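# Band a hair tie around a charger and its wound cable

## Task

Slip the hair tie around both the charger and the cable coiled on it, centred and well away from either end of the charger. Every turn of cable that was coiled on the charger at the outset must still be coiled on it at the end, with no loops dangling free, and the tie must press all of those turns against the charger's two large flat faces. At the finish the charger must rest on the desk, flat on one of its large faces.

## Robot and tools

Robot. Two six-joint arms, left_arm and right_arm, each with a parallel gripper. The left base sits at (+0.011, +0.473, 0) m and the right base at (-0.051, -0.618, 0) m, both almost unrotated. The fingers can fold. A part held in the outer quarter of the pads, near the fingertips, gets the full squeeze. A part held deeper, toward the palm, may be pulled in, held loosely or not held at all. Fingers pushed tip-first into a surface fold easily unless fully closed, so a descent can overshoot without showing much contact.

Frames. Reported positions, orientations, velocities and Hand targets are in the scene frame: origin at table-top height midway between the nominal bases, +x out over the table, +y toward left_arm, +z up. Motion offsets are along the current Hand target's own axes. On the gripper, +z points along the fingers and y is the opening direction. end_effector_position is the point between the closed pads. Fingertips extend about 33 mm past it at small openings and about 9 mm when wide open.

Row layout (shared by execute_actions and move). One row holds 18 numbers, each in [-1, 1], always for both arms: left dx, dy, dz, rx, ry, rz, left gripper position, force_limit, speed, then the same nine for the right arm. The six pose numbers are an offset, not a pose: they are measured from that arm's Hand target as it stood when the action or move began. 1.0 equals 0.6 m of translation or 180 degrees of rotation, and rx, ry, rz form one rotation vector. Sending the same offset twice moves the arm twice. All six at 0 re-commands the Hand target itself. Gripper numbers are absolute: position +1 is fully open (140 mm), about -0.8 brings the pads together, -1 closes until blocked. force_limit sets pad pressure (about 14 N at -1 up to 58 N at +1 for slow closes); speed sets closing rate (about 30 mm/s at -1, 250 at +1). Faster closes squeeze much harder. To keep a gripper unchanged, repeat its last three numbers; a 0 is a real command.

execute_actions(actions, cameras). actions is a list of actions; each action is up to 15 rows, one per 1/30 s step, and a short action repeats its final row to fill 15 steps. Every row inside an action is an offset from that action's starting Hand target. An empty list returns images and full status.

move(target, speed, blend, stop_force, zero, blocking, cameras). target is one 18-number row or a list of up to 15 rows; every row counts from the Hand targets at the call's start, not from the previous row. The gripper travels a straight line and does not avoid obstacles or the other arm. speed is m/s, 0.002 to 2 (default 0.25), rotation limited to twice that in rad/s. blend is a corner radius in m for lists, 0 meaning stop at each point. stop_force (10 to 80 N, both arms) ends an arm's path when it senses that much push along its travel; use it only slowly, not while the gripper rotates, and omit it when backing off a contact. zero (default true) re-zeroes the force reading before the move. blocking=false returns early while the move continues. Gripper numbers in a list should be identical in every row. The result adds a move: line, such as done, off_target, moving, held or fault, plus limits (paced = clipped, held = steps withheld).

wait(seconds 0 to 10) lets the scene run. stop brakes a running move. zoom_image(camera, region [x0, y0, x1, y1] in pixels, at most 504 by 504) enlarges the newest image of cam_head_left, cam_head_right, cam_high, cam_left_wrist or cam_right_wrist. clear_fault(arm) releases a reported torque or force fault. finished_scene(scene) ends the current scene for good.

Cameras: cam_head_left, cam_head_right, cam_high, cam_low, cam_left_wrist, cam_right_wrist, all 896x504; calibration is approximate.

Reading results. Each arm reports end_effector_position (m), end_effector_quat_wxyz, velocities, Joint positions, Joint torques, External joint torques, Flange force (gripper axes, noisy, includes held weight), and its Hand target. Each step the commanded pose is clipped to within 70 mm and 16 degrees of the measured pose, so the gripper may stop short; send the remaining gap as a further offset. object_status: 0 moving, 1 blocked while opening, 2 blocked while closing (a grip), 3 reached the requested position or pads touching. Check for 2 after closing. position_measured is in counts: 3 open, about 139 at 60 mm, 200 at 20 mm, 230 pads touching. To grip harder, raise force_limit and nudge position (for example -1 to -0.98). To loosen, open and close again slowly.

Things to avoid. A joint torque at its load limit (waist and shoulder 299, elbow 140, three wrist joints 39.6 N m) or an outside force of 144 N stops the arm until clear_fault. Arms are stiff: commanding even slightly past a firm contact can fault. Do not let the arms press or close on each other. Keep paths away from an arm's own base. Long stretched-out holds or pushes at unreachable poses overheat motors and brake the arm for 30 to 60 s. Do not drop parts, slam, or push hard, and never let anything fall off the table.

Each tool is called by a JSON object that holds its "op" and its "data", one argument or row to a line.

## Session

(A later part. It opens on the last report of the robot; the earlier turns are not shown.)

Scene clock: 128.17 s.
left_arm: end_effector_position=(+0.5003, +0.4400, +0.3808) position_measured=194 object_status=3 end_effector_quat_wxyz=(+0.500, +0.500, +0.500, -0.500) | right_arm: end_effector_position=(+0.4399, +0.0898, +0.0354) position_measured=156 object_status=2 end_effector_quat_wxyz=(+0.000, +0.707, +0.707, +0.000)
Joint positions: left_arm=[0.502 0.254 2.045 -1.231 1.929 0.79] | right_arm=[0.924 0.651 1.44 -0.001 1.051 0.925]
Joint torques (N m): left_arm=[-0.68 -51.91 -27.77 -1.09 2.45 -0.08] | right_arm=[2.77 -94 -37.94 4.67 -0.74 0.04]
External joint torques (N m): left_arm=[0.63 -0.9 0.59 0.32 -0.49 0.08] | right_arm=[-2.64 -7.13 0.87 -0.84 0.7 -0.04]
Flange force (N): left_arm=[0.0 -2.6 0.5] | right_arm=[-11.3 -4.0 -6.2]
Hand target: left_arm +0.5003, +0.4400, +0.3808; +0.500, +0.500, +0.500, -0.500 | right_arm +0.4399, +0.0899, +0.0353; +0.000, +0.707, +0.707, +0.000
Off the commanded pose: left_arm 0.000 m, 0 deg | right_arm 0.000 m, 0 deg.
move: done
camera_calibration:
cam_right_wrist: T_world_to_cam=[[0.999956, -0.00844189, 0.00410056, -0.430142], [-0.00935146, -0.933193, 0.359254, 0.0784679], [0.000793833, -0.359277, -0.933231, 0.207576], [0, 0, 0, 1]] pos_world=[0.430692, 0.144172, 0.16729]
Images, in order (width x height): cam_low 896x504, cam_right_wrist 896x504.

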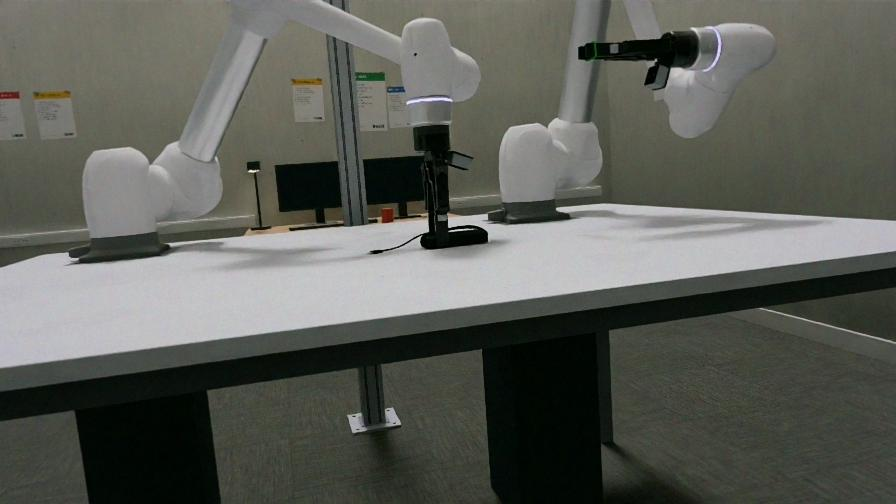

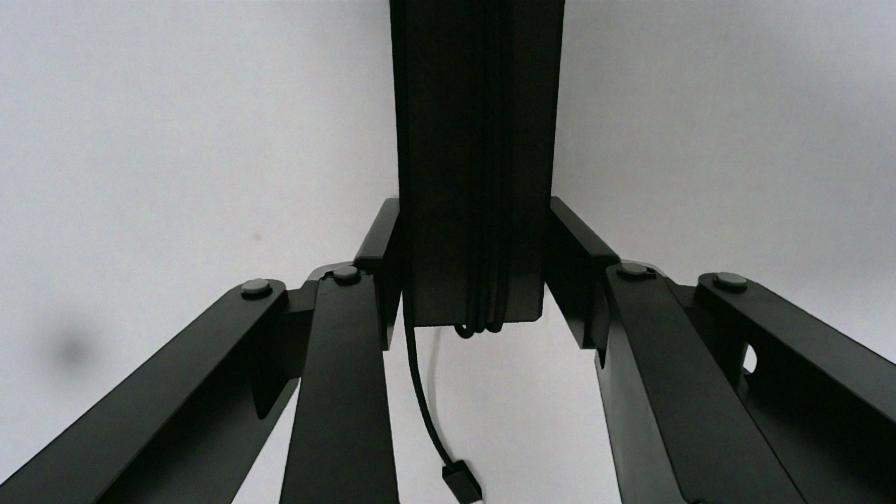

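{"op": "move", "data": {
  "target": [
    [0,0,0,0,0,0,-0.5145,0.3,-1,0,0,0,0,0,0,-0.05,0.3,-1],
    [0,0,0,0,0,0,-0.5145,0.3,-1,0,0,-0.12,0,0,0,-0.05,0.3,-1],
    [0,0,0,0,0,0,-0.5145,0.3,-1,0.15,0,-0.4,0,0,0,-0.05,0.3,-1]
  ],
  "speed": [0.1,0.12,0.3],
  "blend": [0,0.02,0],
  "cameras": ["cam_right_wrist","cam_low","cam_head_left"]
}}

{"op": "zoom_image", "data": {
  "camera": "cam_right_wrist",
  "region": [350, 0, 550, 300]
}}

{"op": "zoom_image", "data": {
  "camera": "cam_low",
  "region": [360, 180, 520, 290]
}}

Scene clock: 131.00 s.
left_arm: end_effector_position=(+0.5003, +0.4400, +0.3808) position_measured=194 object_status=3 end_effector_quat_wxyz=(+0.500, +0.500, +0.500, -0.500) | right_arm: end_effector_position=(+0.4399, +0.1799, +0.2753) position_measured=135 object_status=3 end_effector_quat_wxyz=(+0.000, +0.707, +0.707, +0.000)
Joint positions: left_arm=[0.502 0.254 2.045 -1.231 1.929 0.79] | right_arm=[0.982 0.656 0.979 -0.001 1.507 0.983]
Joint torques (N m): left_arm=[-0.7 -52.02 -27.69 -1.07 2.49 -0.06] | right_arm=[1.79 -102.63 -43.16 4.6 0.31 0.09]
External joint torques (N m): left_arm=[0.69 -1.37 0.44 0.31 -0.52 0.06] | right_arm=[-1.81 -4.57 0.4 -0.19 -0.35 -0.09]
Flange force (N): left_arm=[-0.7 -2.9 0.6] | right_arm=[-10.2 -3.9 0.7]
Hand target: left_arm +0.5003, +0.4400, +0.3808; +0.500, +0.500, +0.500, -0.500 | right_arm +0.4399, +0.1800, +0.2753; +0.000, +0.707, +0.707, +0.000
Off the commanded pose: left_arm 0.000 m, 0 deg | right_arm 0.000 m, 0 deg.
move: done
camera_calibration:
cam_right_wrist: T_world_to_cam=[[0.999956, -0.00844158, 0.00410045, -0.430366], [-0.00935114, -0.933193, 0.359254, 0.0763634], [0.000793835, -0.359277, -0.933231, 0.463829], [0, 0, 0, 1]] pos_world=[0.430692, 0.234272, 0.40719]
Images, in order (width x height): cam_head_left 896x504, cam_low 896x504, cam_right_wrist 896x504.

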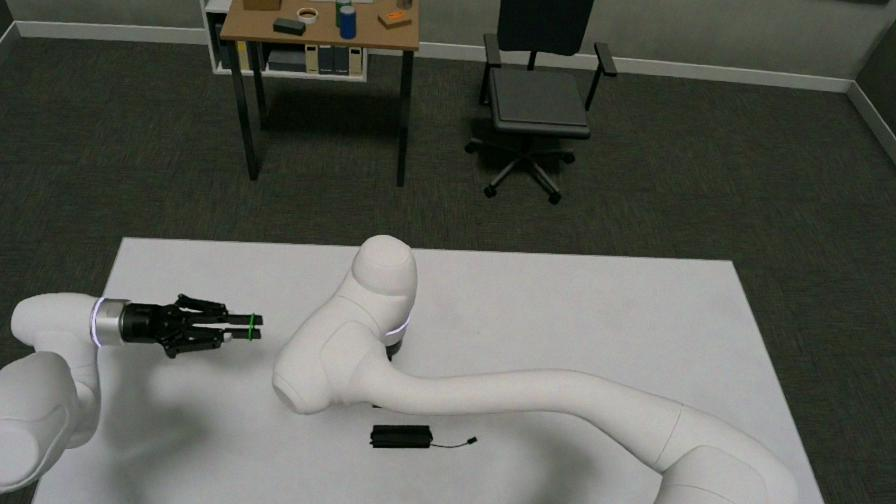

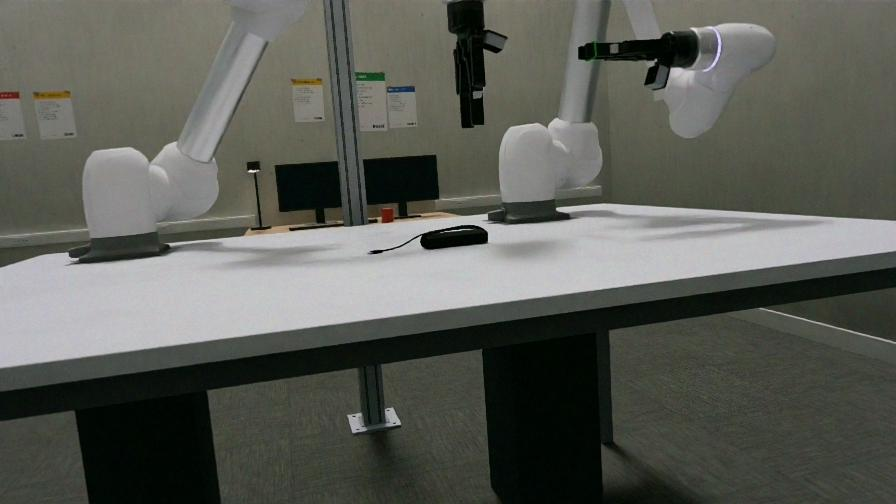

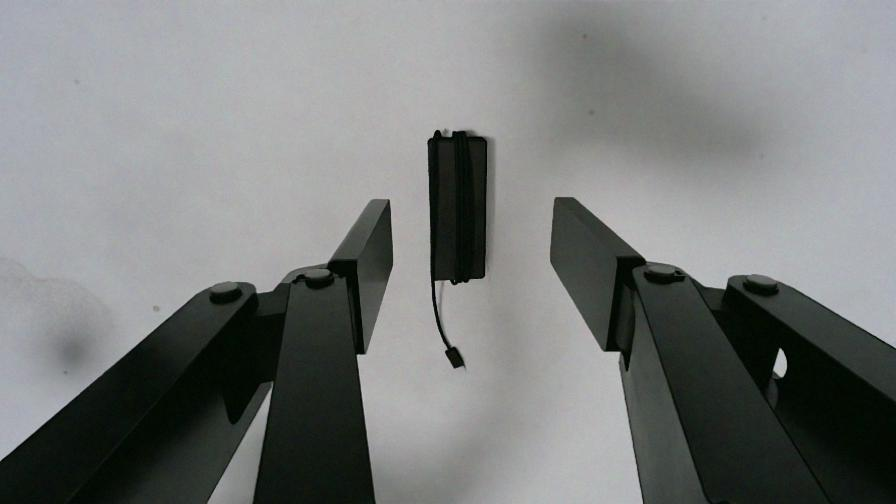

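Scaled by 1.680 from the camera's 896x504 image, which has a finer 1280x720 frame.

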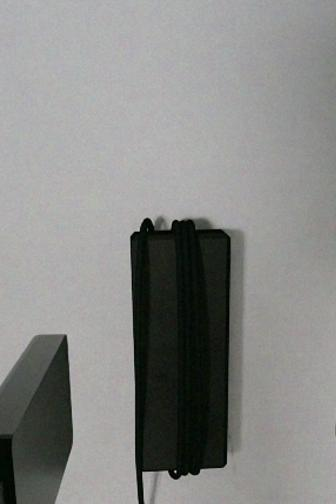

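Scaled by 3.150 from the camera's 896x504 image, which has a finer 1280x720 frame.

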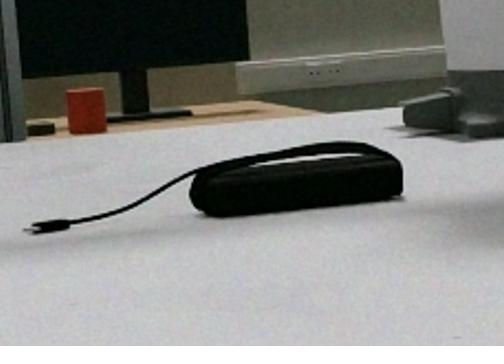

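{"op": "move", "data": {
  "target": [
    [0,0,0,0,0,0,-0.5145,0.3,-1,-0.0032,-0.0665,0.2922,0,0,0,-0.8,0.3,0.5],
    [0,0,0,0,0,0,-0.5145,0.3,-1,-0.0032,-0.0665,0.3513,0,0,0,-0.8,0.3,0.5]
  ],
  "speed": [0.25,0.1],
  "cameras": ["cam_right_wrist","cam_low"]
}}

{"op": "zoom_image", "data": {
  "camera": "cam_right_wrist",
  "region": [350, 100, 650, 400]
}}

{"op": "zoom_image", "data": {
  "camera": "cam_low",
  "region": [380, 170, 520, 270]
}}

Scene clock: 133.83 s.
left_arm: end_effector_position=(+0.5003, +0.4400, +0.3808) position_measured=194 object_status=3 end_effector_quat_wxyz=(+0.500, +0.500, +0.500, -0.500) | right_arm: end_effector_position=(+0.4001, +0.1780, +0.0646) position_measured=229 object_status=3 end_effector_quat_wxyz=(+0.000, +0.707, +0.707, +0.000)
Joint positions: left_arm=[0.502 0.254 2.045 -1.231 1.929 0.79] | right_arm=[1.017 0.708 1.28 -0.001 1.154 1.018]
Joint torques (N m): left_arm=[-0.86 -52.76 -27.63 -1.1 2.48 0.05] | right_arm=[1.76 -103.55 -39.46 4.22 0.31 0.07]
External joint torques (N m): left_arm=[0.85 -0.1 0.47 0.35 -0.52 -0.05] | right_arm=[-1.56 -4.42 0.24 -0.17 -0.36 -0.07]
Flange force (N): left_arm=[0.7 -1.6 -0.5] | right_arm=[-7.8 -2.4 -2.3]
Hand target: left_arm +0.5003, +0.4400, +0.3808; +0.500, +0.500, +0.500, -0.500 | right_arm +0.4001, +0.1780, +0.0645; +0.000, +0.707, +0.707, +0.000
Off the commanded pose: left_arm 0.000 m, 0 deg | right_arm 0.000 m, 0 deg.
move: done
camera_calibration:
cam_right_wrist: T_world_to_cam=[[0.999956, -0.00844158, 0.00410045, -0.38972], [-0.00935114, -0.933193, 0.359254, 0.149856], [0.000793835, -0.359277, -0.933231, 0.266417], [0, 0, 0, 1]] pos_world=[0.390892, 0.232272, 0.19639]
Images, in order (width x height): cam_low 896x504, cam_right_wrist 896x504.

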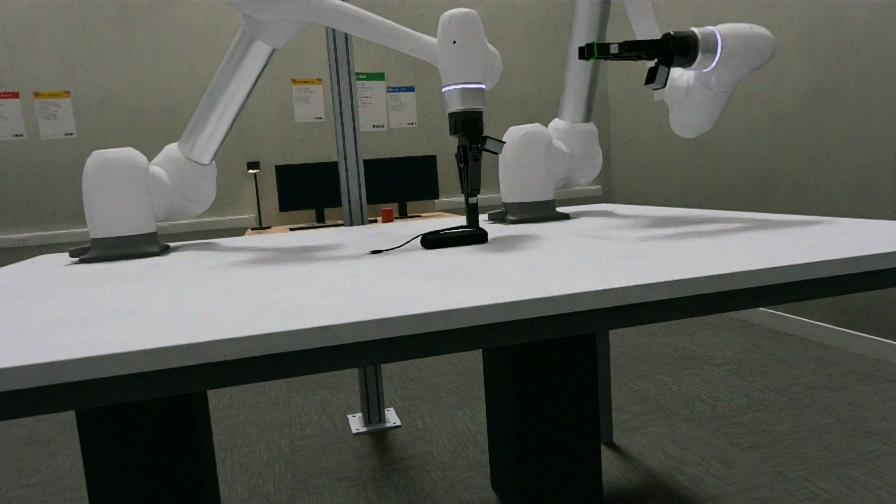

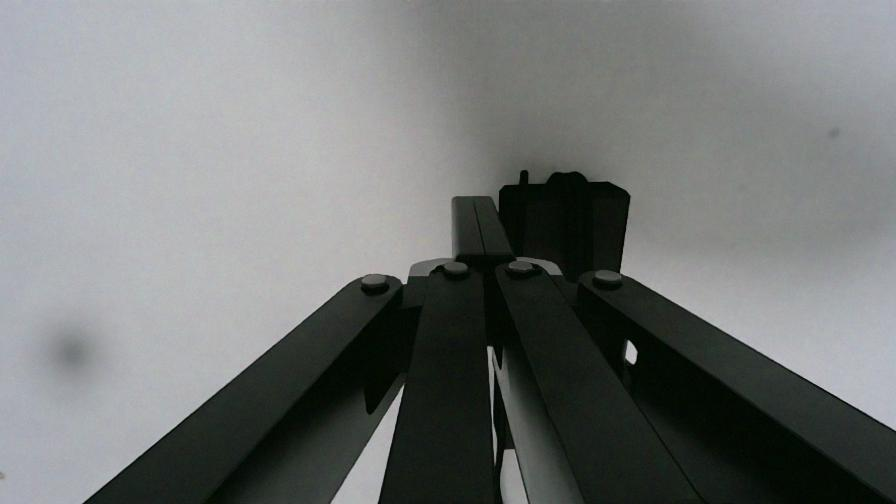

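Scaled by 1.680 from the camera's 896x504 image, which has a finer 1280x720 frame.

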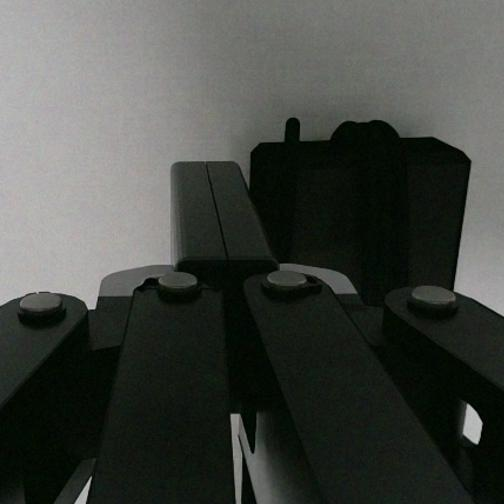

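Scaled by 3.600 from the camera's 896x504 image, which has a finer 1280x720 frame.

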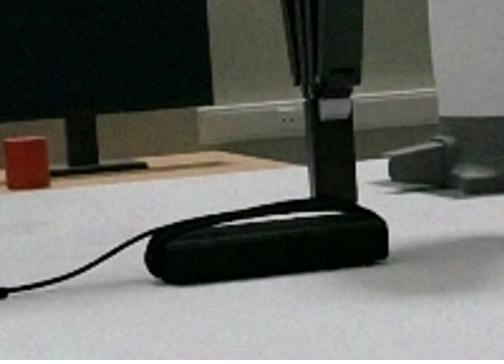

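{"op": "move", "data": {
  "target": [0,0,0,0,0,0,-0.5145,0.3,-1,0,0.0327,0,0,0,0,-0.8,0.3,0.5],
  "speed": 0.05,
  "cameras": ["cam_right_wrist","cam_low"]
}}

{"op": "zoom_image", "data": {
  "camera": "cam_right_wrist",
  "region": [350, 100, 650, 400]
}}

Scene clock: 135.10 s.
left_arm: end_effector_position=(+0.5003, +0.4400, +0.3808) position_measured=194 object_status=3 end_effector_quat_wxyz=(+0.500, +0.500, +0.500, -0.500) | right_arm: end_effector_position=(+0.4196, +0.1780, +0.0645) position_measured=229 object_status=3 end_effector_quat_wxyz=(+0.000, +0.707, +0.707, +0.000)
Joint positions: left_arm=[0.502 0.254 2.045 -1.231 1.929 0.79] | right_arm=[0.999 0.723 1.253 -0.001 1.166 1]
Joint torques (N m): left_arm=[-1.03 -52.57 -27.48 -1.07 2.48 0.01] | right_arm=[3.21 -105.16 -40.08 4.27 0.26 0]
External joint torques (N m): left_arm=[1.02 -0.16 0.33 0.32 -0.52 0] | right_arm=[-2.8 -4.56 0.55 -0.18 -0.31 0]
Flange force (N): left_arm=[0.6 -1.6 -0.9] | right_arm=[-9.4 -2.0 -2.2]
Hand target: left_arm +0.5003, +0.4400, +0.3808; +0.500, +0.500, +0.500, -0.500 | right_arm +0.4197, +0.1780, +0.0645; +0.000, +0.707, +0.707, +0.000
Off the commanded pose: left_arm 0.000 m, 0 deg | right_arm 0.000 m, 0 deg.
move: done
camera_calibration:
cam_right_wrist: T_world_to_cam=[[0.999956, -0.00844158, 0.00410045, -0.409219], [-0.00935114, -0.933193, 0.359254, 0.150038], [0.000793835, -0.359277, -0.933231, 0.266401], [0, 0, 0, 1]] pos_world=[0.410392, 0.232272, 0.19639]
Images, in order (width x height): cam_low 896x504, cam_right_wrist 896x504.

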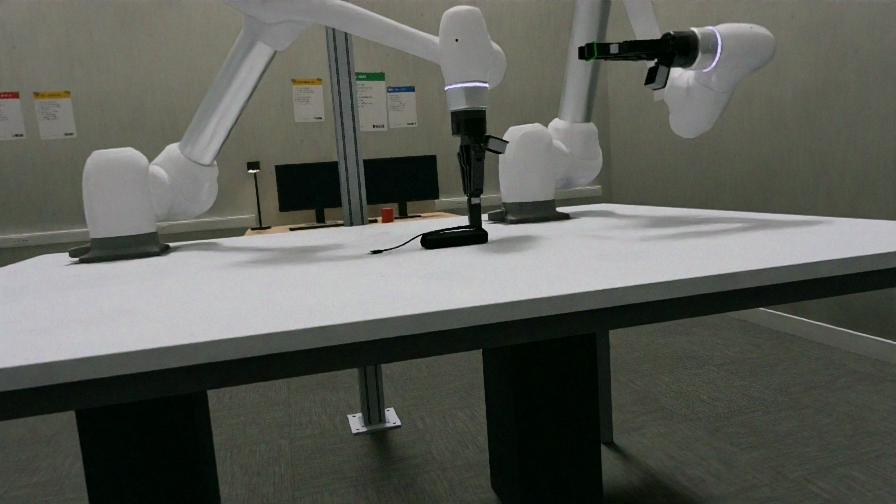

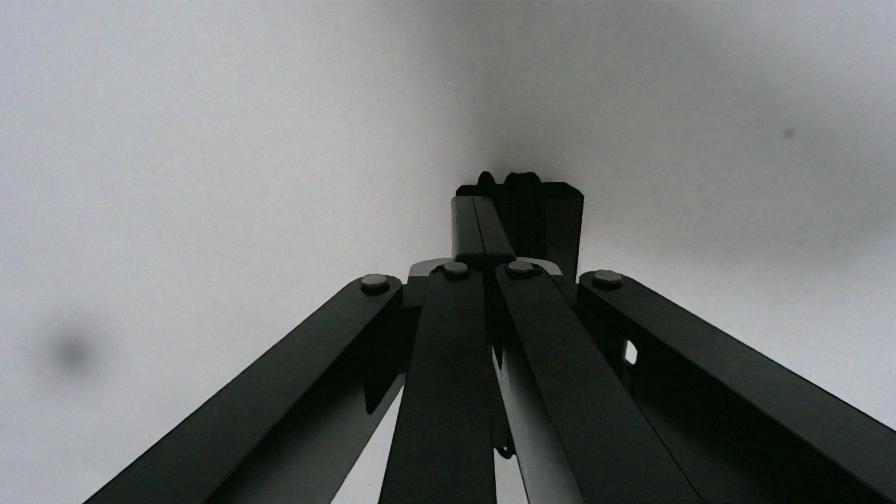

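Scaled by 1.680 from the camera's 896x504 image, which has a finer 1280x720 frame.

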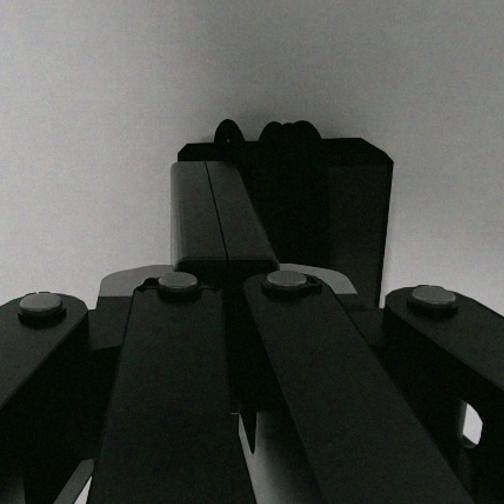

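{"op": "move", "data": {
  "target": [
    [0,0,0,0,0,0,-0.5145,0.3,-1,0,0.004,0,0,0,0,-0.8,0.3,0.5],
    [0,0,0,0,0,0,-0.5145,0.3,-1,0,-0.004,-0.02,0,0,0,-0.8,0.3,0.5],
    [0,0,0,0,0,0,-0.5145,0.3,-1,0.0,0.02,-0.35,0,0,0,-0.8,0.3,0.5]
  ],
  "speed": [0.05,0.08,0.25],
  "blend": [0,0.005,0],
  "cameras": ["cam_right_wrist","cam_low"]
}}

{"op": "zoom_image", "data": {
  "camera": "cam_right_wrist",
  "region": [350, 50, 600, 350]
}}

{"op": "zoom_image", "data": {
  "camera": "cam_low",
  "region": [360, 170, 520, 270]
}}

Scene clock: 137.40 s.
left_arm: end_effector_position=(+0.5003, +0.4400, +0.3808) position_measured=194 object_status=3 end_effector_quat_wxyz=(+0.500, +0.500, +0.500, -0.500) | right_arm: end_effector_position=(+0.4316, +0.1780, +0.2745) position_measured=229 object_status=3 end_effector_quat_wxyz=(+0.000, +0.707, +0.707, +0.000)
Joint positions: left_arm=[0.502 0.254 2.045 -1.231 1.929 0.79] | right_arm=[0.989 0.645 0.999 -0.001 1.498 0.989]
Joint torques (N m): left_arm=[-0.87 -52.16 -27.72 -1.14 2.48 -0.03] | right_arm=[1.95 -101.81 -43.07 4.56 0.42 0.06]
External joint torques (N m): left_arm=[0.84 -0.62 0.57 0.39 -0.52 0.03] | right_arm=[-1.92 -4.42 0.33 -0.15 -0.46 -0.06]
Flange force (N): left_arm=[0.3 -2.4 -0.1] | right_arm=[-9.8 -3.5 0.7]
Hand target: left_arm +0.5003, +0.4400, +0.3808; +0.500, +0.500, +0.500, -0.500 | right_arm +0.4316, +0.1780, +0.2745; +0.000, +0.707, +0.707, +0.000
Off the commanded pose: left_arm 0.000 m, 0 deg | right_arm 0.000 m, 0 deg.
move: done
camera_calibration:
cam_right_wrist: T_world_to_cam=[[0.999956, -0.0084777, 0.00400622, -0.422032], [-0.00935093, -0.933226, 0.359168, 0.0748428], [0.000693798, -0.359189, -0.933264, 0.462442], [0, 0, 0, 1]] pos_world=[0.422393, 0.232372, 0.40639]
Images, in order (width x height): cam_low 896x504, cam_right_wrist 896x504.

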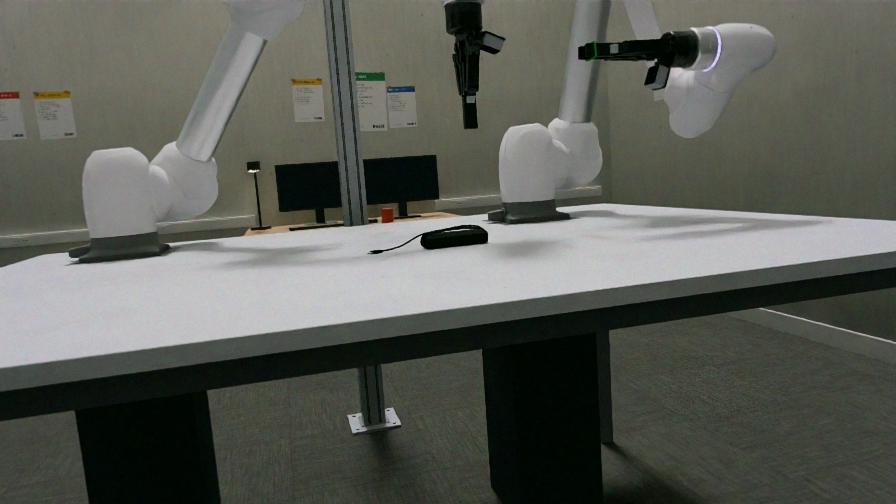

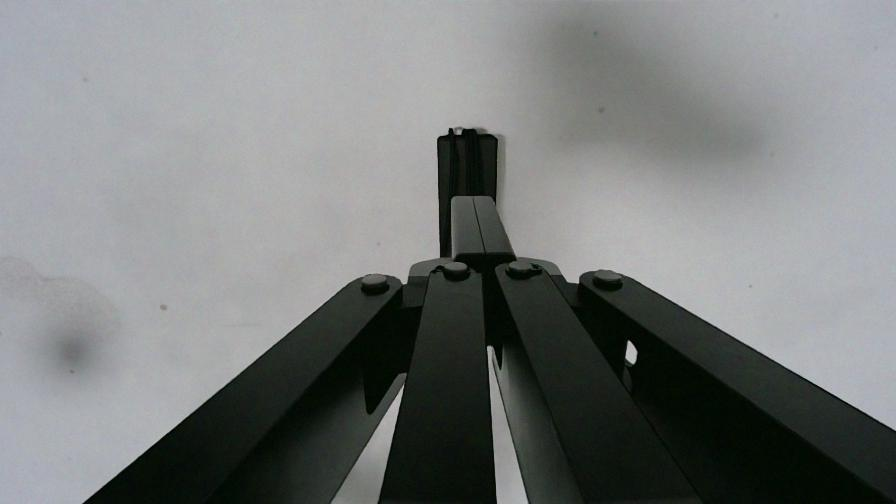

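Scaled by 1.680 from the camera's 896x504 image, which has a finer 1280x720 frame.

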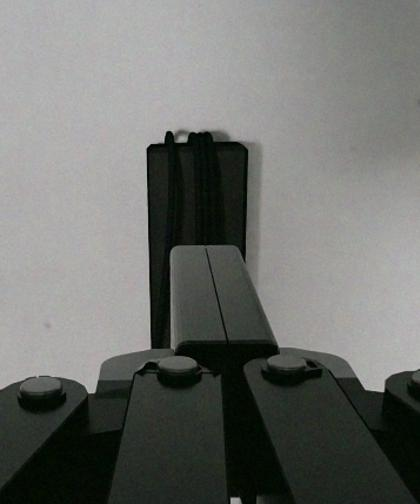

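Scaled by 3.150 from the camera's 896x504 image, which has a finer 1280x720 frame.

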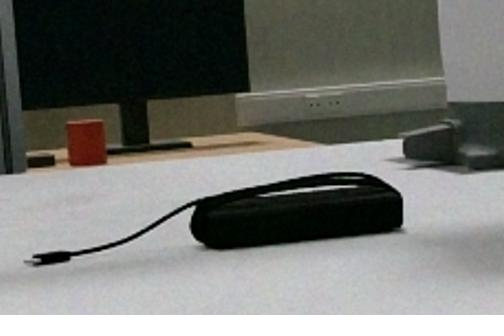

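{"op": "move", "data": {
  "target": [0,0,0,0,0,0,-0.5145,0.3,-1,-0.38,0.0073,0.2,0,0,0,-0.23,-0.5,0.5],
  "speed": 0.3,
  "cameras": ["cam_right_wrist"]
}}

{"op": "zoom_image", "data": {
  "camera": "cam_right_wrist",
  "region": [350, 0, 600, 350]
}}

Scene clock: 139.43 s.
left_arm: end_effector_position=(+0.5003, +0.4400, +0.3808) position_measured=194 object_status=3 end_effector_quat_wxyz=(+0.500, +0.500, +0.500, -0.500) | right_arm: end_effector_position=(+0.4358, -0.0500, +0.1546) position_measured=158 object_status=3 end_effector_quat_wxyz=(+0.000, +0.707, +0.707, +0.000)
Joint positions: left_arm=[0.502 0.254 2.045 -1.231 1.929 0.79] | right_arm=[0.816 0.399 1.609 -0.001 1.134 0.817]
Joint torques (N m): left_arm=[-0.17 -52.74 -27.73 -1.16 2.51 -0.07] | right_arm=[1.5 -76.98 -38.68 4.28 0.37 0.12]
External joint torques (N m): left_arm=[0.21 -0.69 0.46 0.4 -0.54 0.08] | right_arm=[-1.23 -2.88 -0.16 -0.25 -0.41 -0.12]
Flange force (N): left_arm=[0.3 -1.8 0.8] | right_arm=[-4.4 -1.4 -1.4]
Hand target: left_arm +0.5003, +0.4400, +0.3808; +0.500, +0.500, +0.500, -0.500 | right_arm +0.4358, -0.0500, +0.1546; +0.000, +0.707, +0.707, +0.000
Off the commanded pose: left_arm 0.000 m, 0 deg | right_arm 0.000 m, 0 deg.
move: done
camera_calibration:
cam_right_wrist: T_world_to_cam=[[0.999956, -0.00844158, 0.00410045, -0.427712], [-0.00935114, -0.933193, 0.359254, -0.094854], [0.000793835, -0.359277, -0.933231, 0.268594], [0, 0, 0, 1]] pos_world=[0.426592, 0.00437166, 0.28649]
Images, in order (width x height): cam_right_wrist 896x504.

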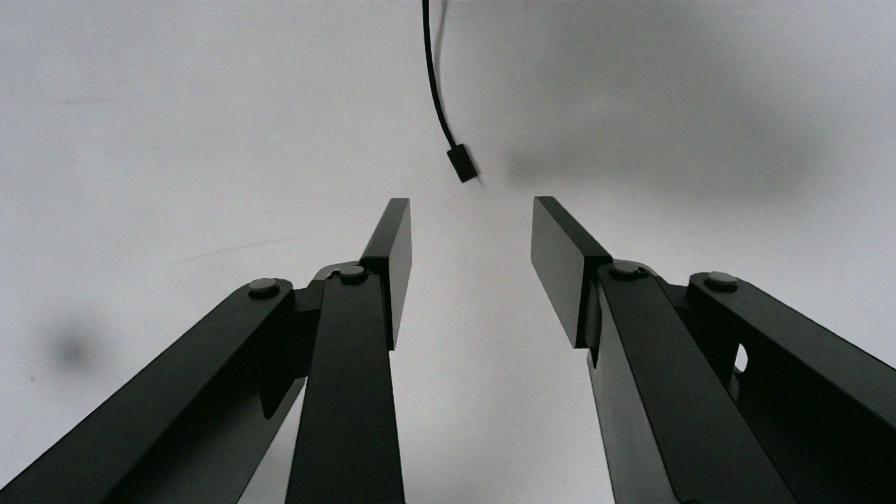

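Scaled by 1.440 from the camera's 896x504 image, which has a finer 1280x720 frame.

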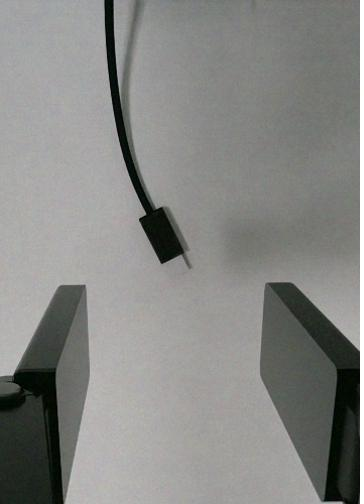

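{"op": "move", "data": {
  "target": [
    [0,0,0,0,0,0,-0.5145,0.3,-1,0.0087,0.0017,0.17,0,0,0,-0.23,-0.5,0.5],
    [0,0,0,0,0,0,-0.5145,0.3,-1,0.0087,0.0017,0.1993,0,0,0,-0.23,-0.5,0.5],
    [0,0,0,0,0,0,-0.5145,0.3,-1,0.0087,0.0017,0.1993,0,0,0,-1,-1,-1]
  ],
  "speed": [0.2,0.05,0.05],
  "blend": [0.005,0,0],
  "cameras": ["cam_right_wrist","cam_low"]
}}

{"op": "zoom_image", "data": {
  "camera": "cam_right_wrist",
  "region": [350, 0, 600, 350]
}}

{"op": "zoom_image", "data": {
  "camera": "cam_low",
  "region": [340, 170, 520, 280]
}}

Scene clock: 142.53 s.
left_arm: end_effector_position=(+0.5003, +0.4400, +0.3808) position_measured=194 object_status=3 end_effector_quat_wxyz=(+0.500, +0.500, +0.500, -0.500) | right_arm: end_effector_position=(+0.4369, -0.0448, +0.0350) position_measured=214 object_status=2 end_effector_quat_wxyz=(+0.000, +0.707, +0.707, +0.000)
Joint positions: left_arm=[0.502 0.254 2.045 -1.231 1.929 0.79] | right_arm=[0.82 0.504 1.694 -0.001 0.944 0.821]
Joint torques (N m): left_arm=[-0.39 -52.55 -27.28 -1.15 2.57 -0.04] | right_arm=[1.76 -81.87 -35.15 3.78 0.26 0.07]
External joint torques (N m): left_arm=[0.38 -0.57 0.06 0.39 -0.61 0.04] | right_arm=[-1.56 -3.87 0.47 -0.19 -0.3 -0.07]
Flange force (N): left_arm=[0.1 -1.1 0.2] | right_arm=[-6.3 -2.5 -2.9]
Hand target: left_arm +0.5003, +0.4400, +0.3808; +0.500, +0.500, +0.500, -0.500 | right_arm +0.4369, -0.0448, +0.0350; +0.000, +0.707, +0.707, +0.000
Off the commanded pose: left_arm 0.000 m, 0 deg | right_arm 0.000 m, 0 deg.
move: done
camera_calibration:
cam_right_wrist: T_world_to_cam=[[0.999956, -0.00844158, 0.00410045, -0.428278], [-0.00935114, -0.933193, 0.359254, -0.0471177], [0.000793835, -0.359277, -0.933231, 0.158811], [0, 0, 0, 1]] pos_world=[0.427692, 0.00947166, 0.16689]
Images, in order (width x height): cam_low 896x504, cam_right_wrist 896x504.

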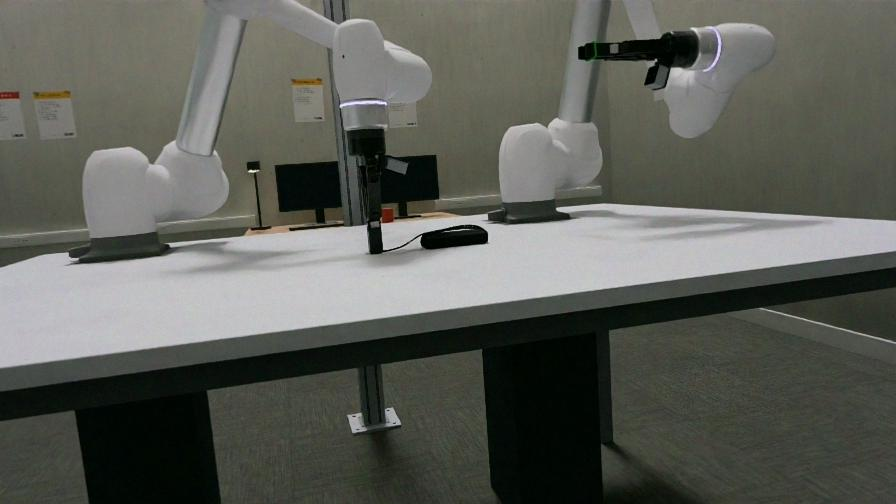

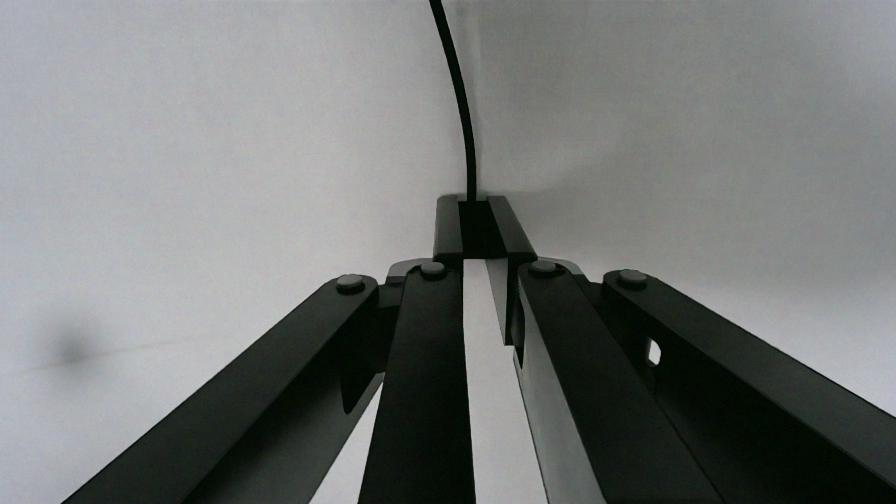

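Scaled by 1.440 from the camera's 896x504 image, which has a finer 1280x720 frame.

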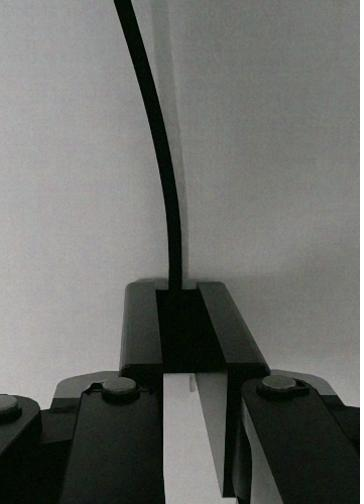

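Scaled by 2.800 from the camera's 896x504 image, which has a finer 1280x720 frame.

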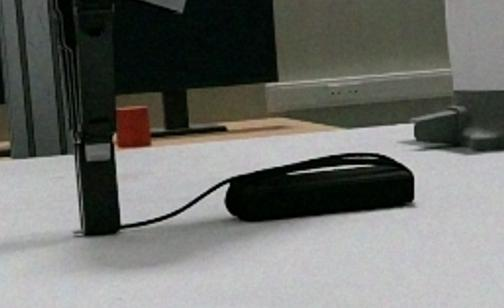

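{"op": "move", "data": {
  "target": [0,0,0,0,0,0,-0.5145,0.3,-1,-0.0117,0.015,-0.003,0,0,0,-1,-1,-1],
  "speed": 0.03,
  "cameras": ["cam_right_wrist","cam_low","cam_head_right"]
}}

{"op": "zoom_image", "data": {
  "camera": "cam_head_right",
  "region": [350, 400, 500, 480]
}}

{"op": "zoom_image", "data": {
  "camera": "cam_low",
  "region": [340, 170, 520, 280]
}}

Scene clock: 143.50 s.
left_arm: end_effector_position=(+0.5003, +0.4400, +0.3808) position_measured=194 object_status=3 end_effector_quat_wxyz=(+0.500, +0.500, +0.500, -0.500) | right_arm: end_effector_position=(+0.4459, -0.0518, +0.0368) position_measured=214 object_status=2 end_effector_quat_wxyz=(+0.000, +0.707, +0.707, +0.000)
Joint positions: left_arm=[0.502 0.254 2.045 -1.231 1.929 0.79] | right_arm=[0.805 0.503 1.692 -0.001 0.947 0.806]
Joint torques (N m): left_arm=[-0.71 -52.48 -27.94 -1.22 2.52 -0.07] | right_arm=[2.41 -81.7 -35.33 3.7 0.33 0.12]
External joint torques (N m): left_arm=[0.72 -0.87 0.74 0.46 -0.55 0.07] | right_arm=[-2.31 -4.17 0.47 -0.1 -0.38 -0.12]
Flange force (N): left_arm=[0.3 -2.9 0.4] | right_arm=[-7.4 -2.2 -3.1]
Hand target: left_arm +0.5003, +0.4400, +0.3808; +0.500, +0.500, +0.500, -0.500 | right_arm +0.4459, -0.0519, +0.0368; +0.000, +0.707, +0.707, +0.000
Off the commanded pose: left_arm 0.000 m, 0 deg | right_arm 0.000 m, 0 deg.
move: done
camera_calibration:
cam_right_wrist: T_world_to_cam=[[0.999956, -0.00844158, 0.00410045, -0.437344], [-0.00935114, -0.933193, 0.359254, -0.0542125], [0.000793835, -0.359277, -0.933231, 0.157968], [0, 0, 0, 1]] pos_world=[0.436692, 0.00247166, 0.16869]
Images, in order (width x height): cam_head_right 896x504, cam_low 896x504, cam_right_wrist 896x504.

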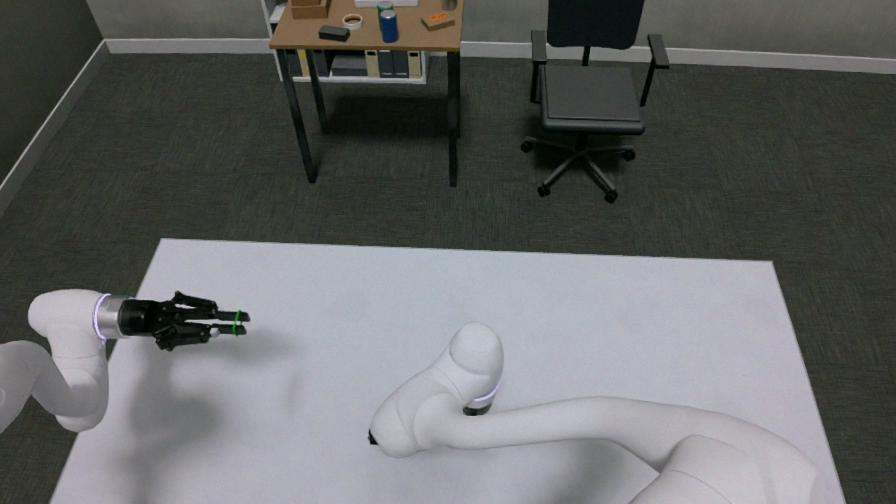

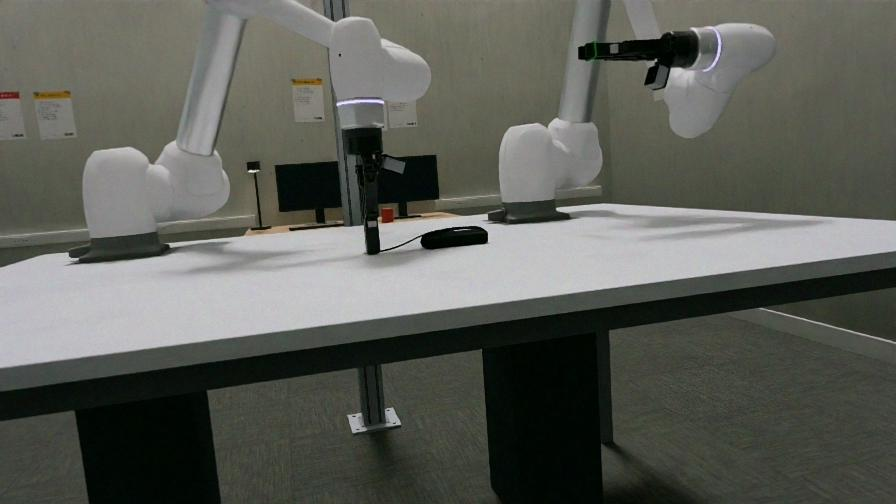

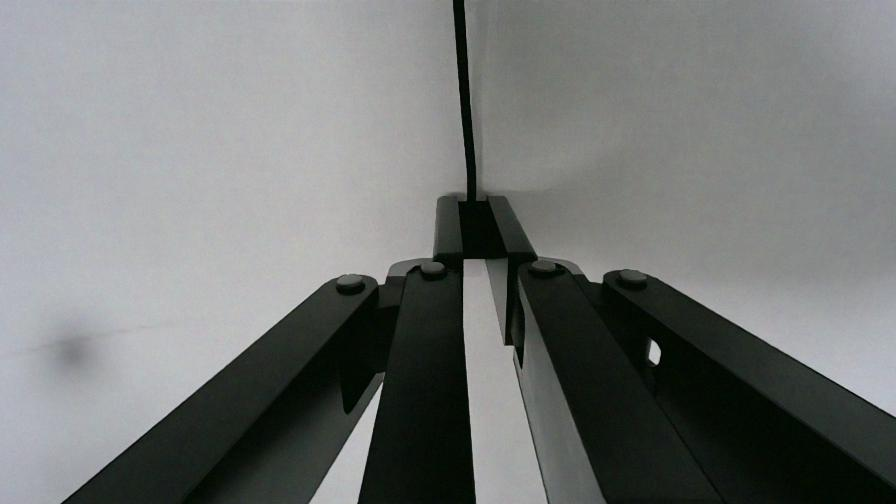

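Scaled by 3.360 from the camera's 896x504 image, which has a finer 1280x720 frame.

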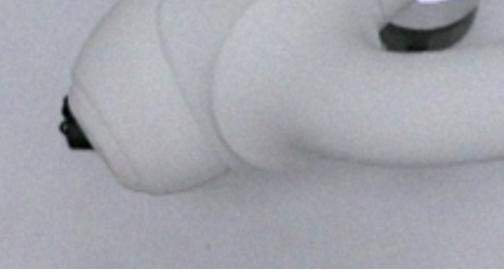

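Scaled by 2.800 from the camera's 896x504 image, which has a finer 1280x720 frame.

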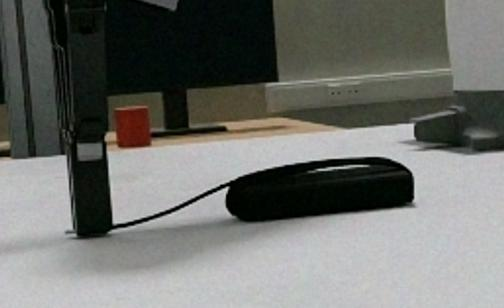

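{"op": "move", "data": {
  "target": [
    [0,0,0,0,0,0,-0.5145,0.3,-1,-0.005,0.0,0.003,0,0,0,-1,-1,-1],
    [0,0,0,0,0,0,-0.5145,0.3,-1,-0.005,0.0,0.003,0,0,0,-0.5,-1,-0.5],
    [0,0,0,0,0,0,-0.5145,0.3,-1,-0.005,0.0,-0.1,0,0,0,-0.5,-1,-0.5],
    [0,0,0,0,0,0,-0.5145,0.3,-1,0.36,-0.01,-0.4,0,0,0,0.05,-1,-0.5]
  ],
  "speed": [0.02,0.05,0.15,0.3],
  "blend": [0,0,0.02,0],
  "cameras": ["cam_right_wrist","cam_low"]
}}

{"op": "zoom_image", "data": {
  "camera": "cam_right_wrist",
  "region": [350, 50, 600, 400]
}}

{"op": "zoom_image", "data": {
  "camera": "cam_low",
  "region": [340, 170, 520, 280]
}}

Scene clock: 147.67 s.
left_arm: end_effector_position=(+0.5003, +0.4400, +0.3808) position_measured=194 object_status=3 end_effector_quat_wxyz=(+0.500, +0.500, +0.500, -0.500) | right_arm: end_effector_position=(+0.4400, +0.1642, +0.2768) position_measured=123 object_status=0 end_effector_quat_wxyz=(+0.000, +0.707, +0.707, +0.000)
Joint positions: left_arm=[0.502 0.254 2.045 -1.231 1.929 0.79] | right_arm=[0.973 0.631 1.019 -0.001 1.492 0.974]
Joint torques (N m): left_arm=[-0.73 -52.86 -27.65 -1.11 2.51 -0.02] | right_arm=[1.81 -100.43 -43.12 4.63 0.28 0.08]
External joint torques (N m): left_arm=[0.67 0.09 0.48 0.35 -0.56 0.02] | right_arm=[-1.9 -4.84 0.28 -0.22 -0.33 -0.08]
Flange force (N): left_arm=[1.1 -1.3 -0.4] | right_arm=[-10.0 -3.8 0.3]
Hand target: left_arm +0.5003, +0.4400, +0.3808; +0.500, +0.500, +0.500, -0.500 | right_arm +0.4400, +0.1642, +0.2768; +0.000, +0.707, +0.707, +0.000
Off the commanded pose: left_arm 0.000 m, 0 deg | right_arm 0.000 m, 0 deg.
move: done
camera_calibration:
cam_right_wrist: T_world_to_cam=[[0.999956, -0.00844158, 0.00410045, -0.430604], [-0.00935114, -0.933193, 0.359254, 0.0612103], [0.000793835, -0.359277, -0.933231, 0.459495], [0, 0, 0, 1]] pos_world=[0.430792, 0.218572, 0.40859]
Images, in order (width x height): cam_low 896x504, cam_right_wrist 896x504.

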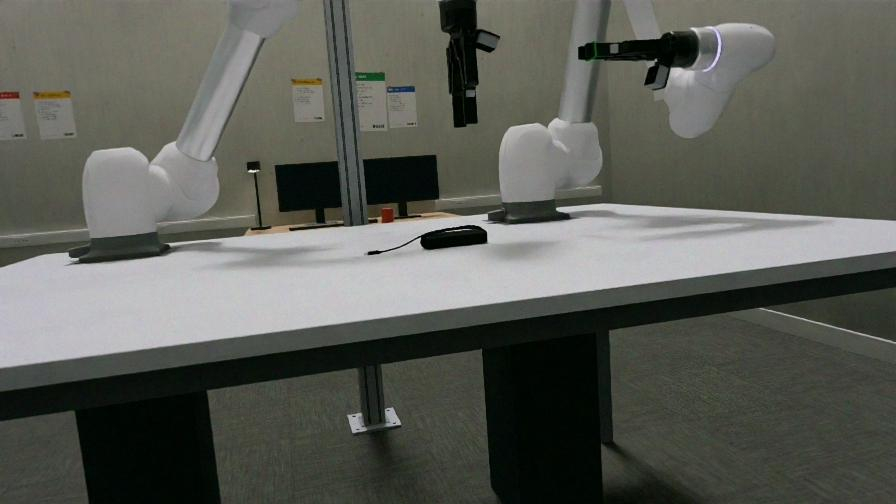

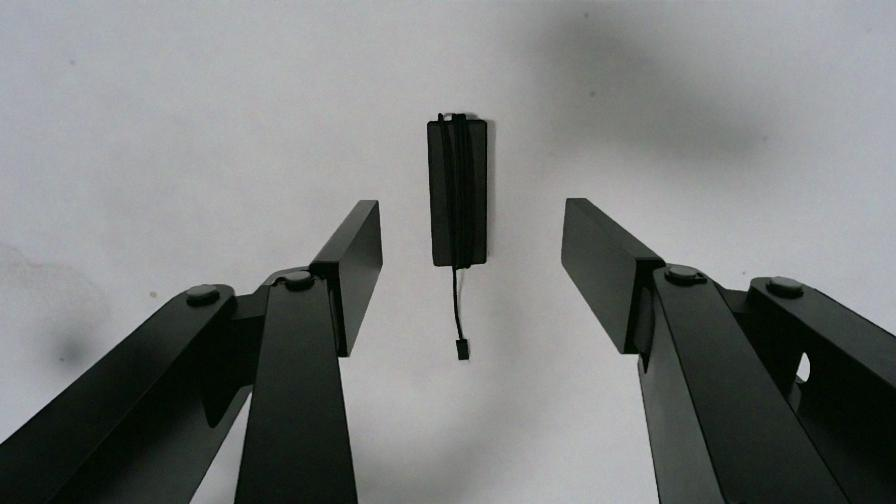

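Scaled by 1.440 from the camera's 896x504 image, which has a finer 1280x720 frame.

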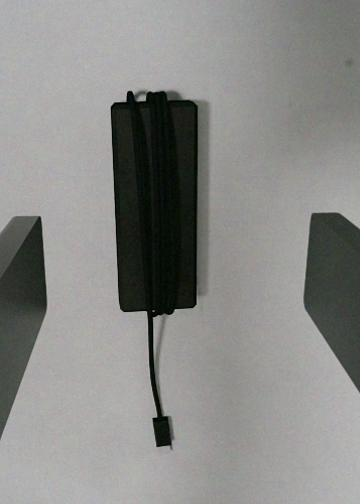

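Scaled by 2.800 from the camera's 896x504 image, which has a finer 1280x720 frame.

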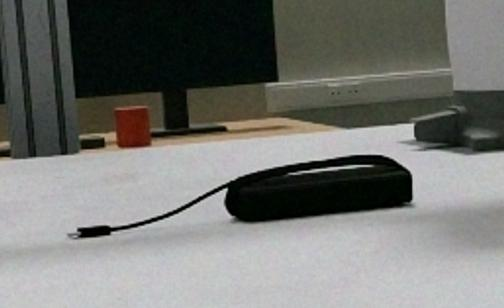

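{"op": "move", "data": {
  "target": [
    [0,0,0,0,0,0,-0.5145,0.3,-1,-0.127,0.0037,0.2613,0,0,0,0.05,0.3,-0.5],
    [0,0,0,0,0,0,-0.5145,0.3,-1,-0.127,0.0037,0.4022,0,0,0,0.05,0.3,-0.5],
    [0,0,0,0,0,0,-0.5145,0.3,-1,-0.127,0.0037,0.4022,0,0,0,-1,0.3,-1]
  ],
  "speed": [0.25,0.1,0.1],
  "blend": [0.01,0,0],
  "cameras": ["cam_right_wrist"]
}}

{"op": "wait", "data": {
  "seconds": 0.5
}}

Scene clock: 151.33 s.
left_arm: end_effector_position=(+0.5003, +0.4400, +0.3808) position_measured=194 object_status=3 end_effector_quat_wxyz=(+0.500, +0.500, +0.500, -0.500) | right_arm: end_effector_position=(+0.4423, +0.0879, +0.0355) position_measured=156 object_status=0 end_effector_quat_wxyz=(+0.000, +0.707, +0.707, +0.000)
Joint positions: left_arm=[0.502 0.254 2.045 -1.231 1.929 0.79] | right_arm=[0.921 0.651 1.441 -0.001 1.051 0.922]
Joint torques (N m): left_arm=[-0.72 -52.25 -27.66 -1.09 2.6 -0.03] | right_arm=[0.84 -88.02 -32.74 3.72 0.15 0.09]
External joint torques (N m): left_arm=[0.67 -0.53 0.55 0.34 -0.64 0.03] | right_arm=[-1.12 -13.25 -4.49 0.11 -0.2 -0.09]
Flange force (N): left_arm=[0.5 -2.0 0.3] | right_arm=[-7.1 -3.3 -13.3]
Hand target: left_arm +0.5003, +0.4400, +0.3808; +0.500, +0.500, +0.500, -0.500 | right_arm +0.4423, +0.0879, +0.0355; +0.000, +0.707, +0.707, +0.000
Off the commanded pose: left_arm 0.000 m, 0 deg | right_arm 0.000 m, 0 deg.
move: done
camera_calibration:
cam_right_wrist: T_world_to_cam=[[0.999956, -0.00844158, 0.00410045, -0.432558], [-0.00935114, -0.933193, 0.359254, 0.0767171], [0.000793835, -0.359277, -0.933231, 0.206891], [0, 0, 0, 1]] pos_world=[0.433092, 0.142272, 0.16729]
Images, in order (width x height): cam_right_wrist 896x504.

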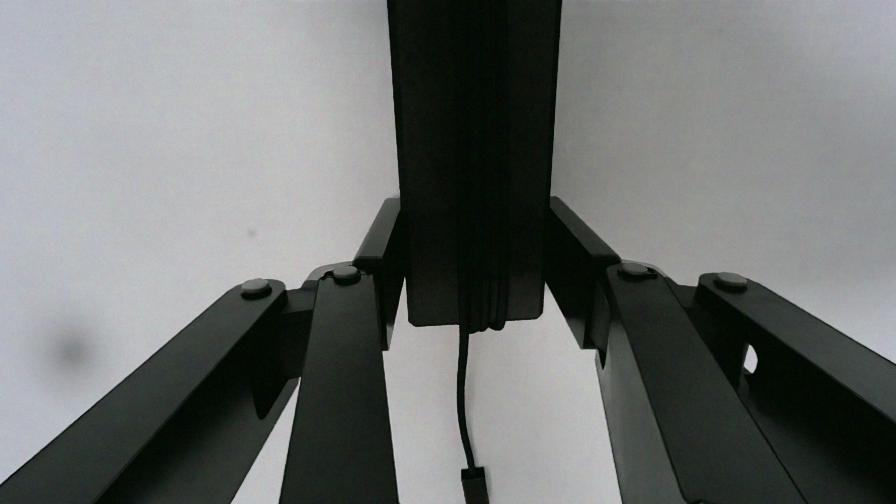

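Scene clock: 151.83 s.
left_arm: end_effector_position=(+0.5003, +0.4400, +0.3808) position_measured=194 object_status=3 end_effector_quat_wxyz=(+0.500, +0.500, +0.500, -0.500) | right_arm: end_effector_position=(+0.4423, +0.0879, +0.0355) position_measured=156 object_status=2 end_effector_quat_wxyz=(+0.000, +0.707, +0.707, +0.000)
Joint positions: left_arm=[0.502 0.254 2.045 -1.231 1.929 0.79] | right_arm=[0.921 0.651 1.441 -0.001 1.051 0.922]
Joint torques (N m): left_arm=[-0.88 -52.29 -27.64 -1.05 2.59 0.06] | right_arm=[1.03 -88.03 -32.72 3.74 0.13 0.11]
External joint torques (N m): left_arm=[0.93 -0.94 0.47 0.3 -0.62 -0.06] | right_arm=[-0.79 -12.95 -4.36 0.1 -0.17 -0.11]
Flange force (N): left_arm=[-0.3 -2.5 0.1] | right_arm=[-6.8 -3.5 -13.0]
Hand target: left_arm +0.5003, +0.4400, +0.3808; +0.500, +0.500, +0.500, -0.500 | right_arm +0.4423, +0.0879, +0.0355; +0.000, +0.707, +0.707, +0.000
Tool commands: left_gripper/position=-0.5145 left_gripper/force_limit=+0.3 left_gripper/speed=-1.0 right_gripper/position=-1.0 right_gripper/force_limit=+0.3 right_gripper/speed=-1.0
Off the commanded pose: left_arm 0.000 m, 0 deg | right_arm 0.000 m, 0 deg.
wait: 0.50 s; at rest by 0.17 s


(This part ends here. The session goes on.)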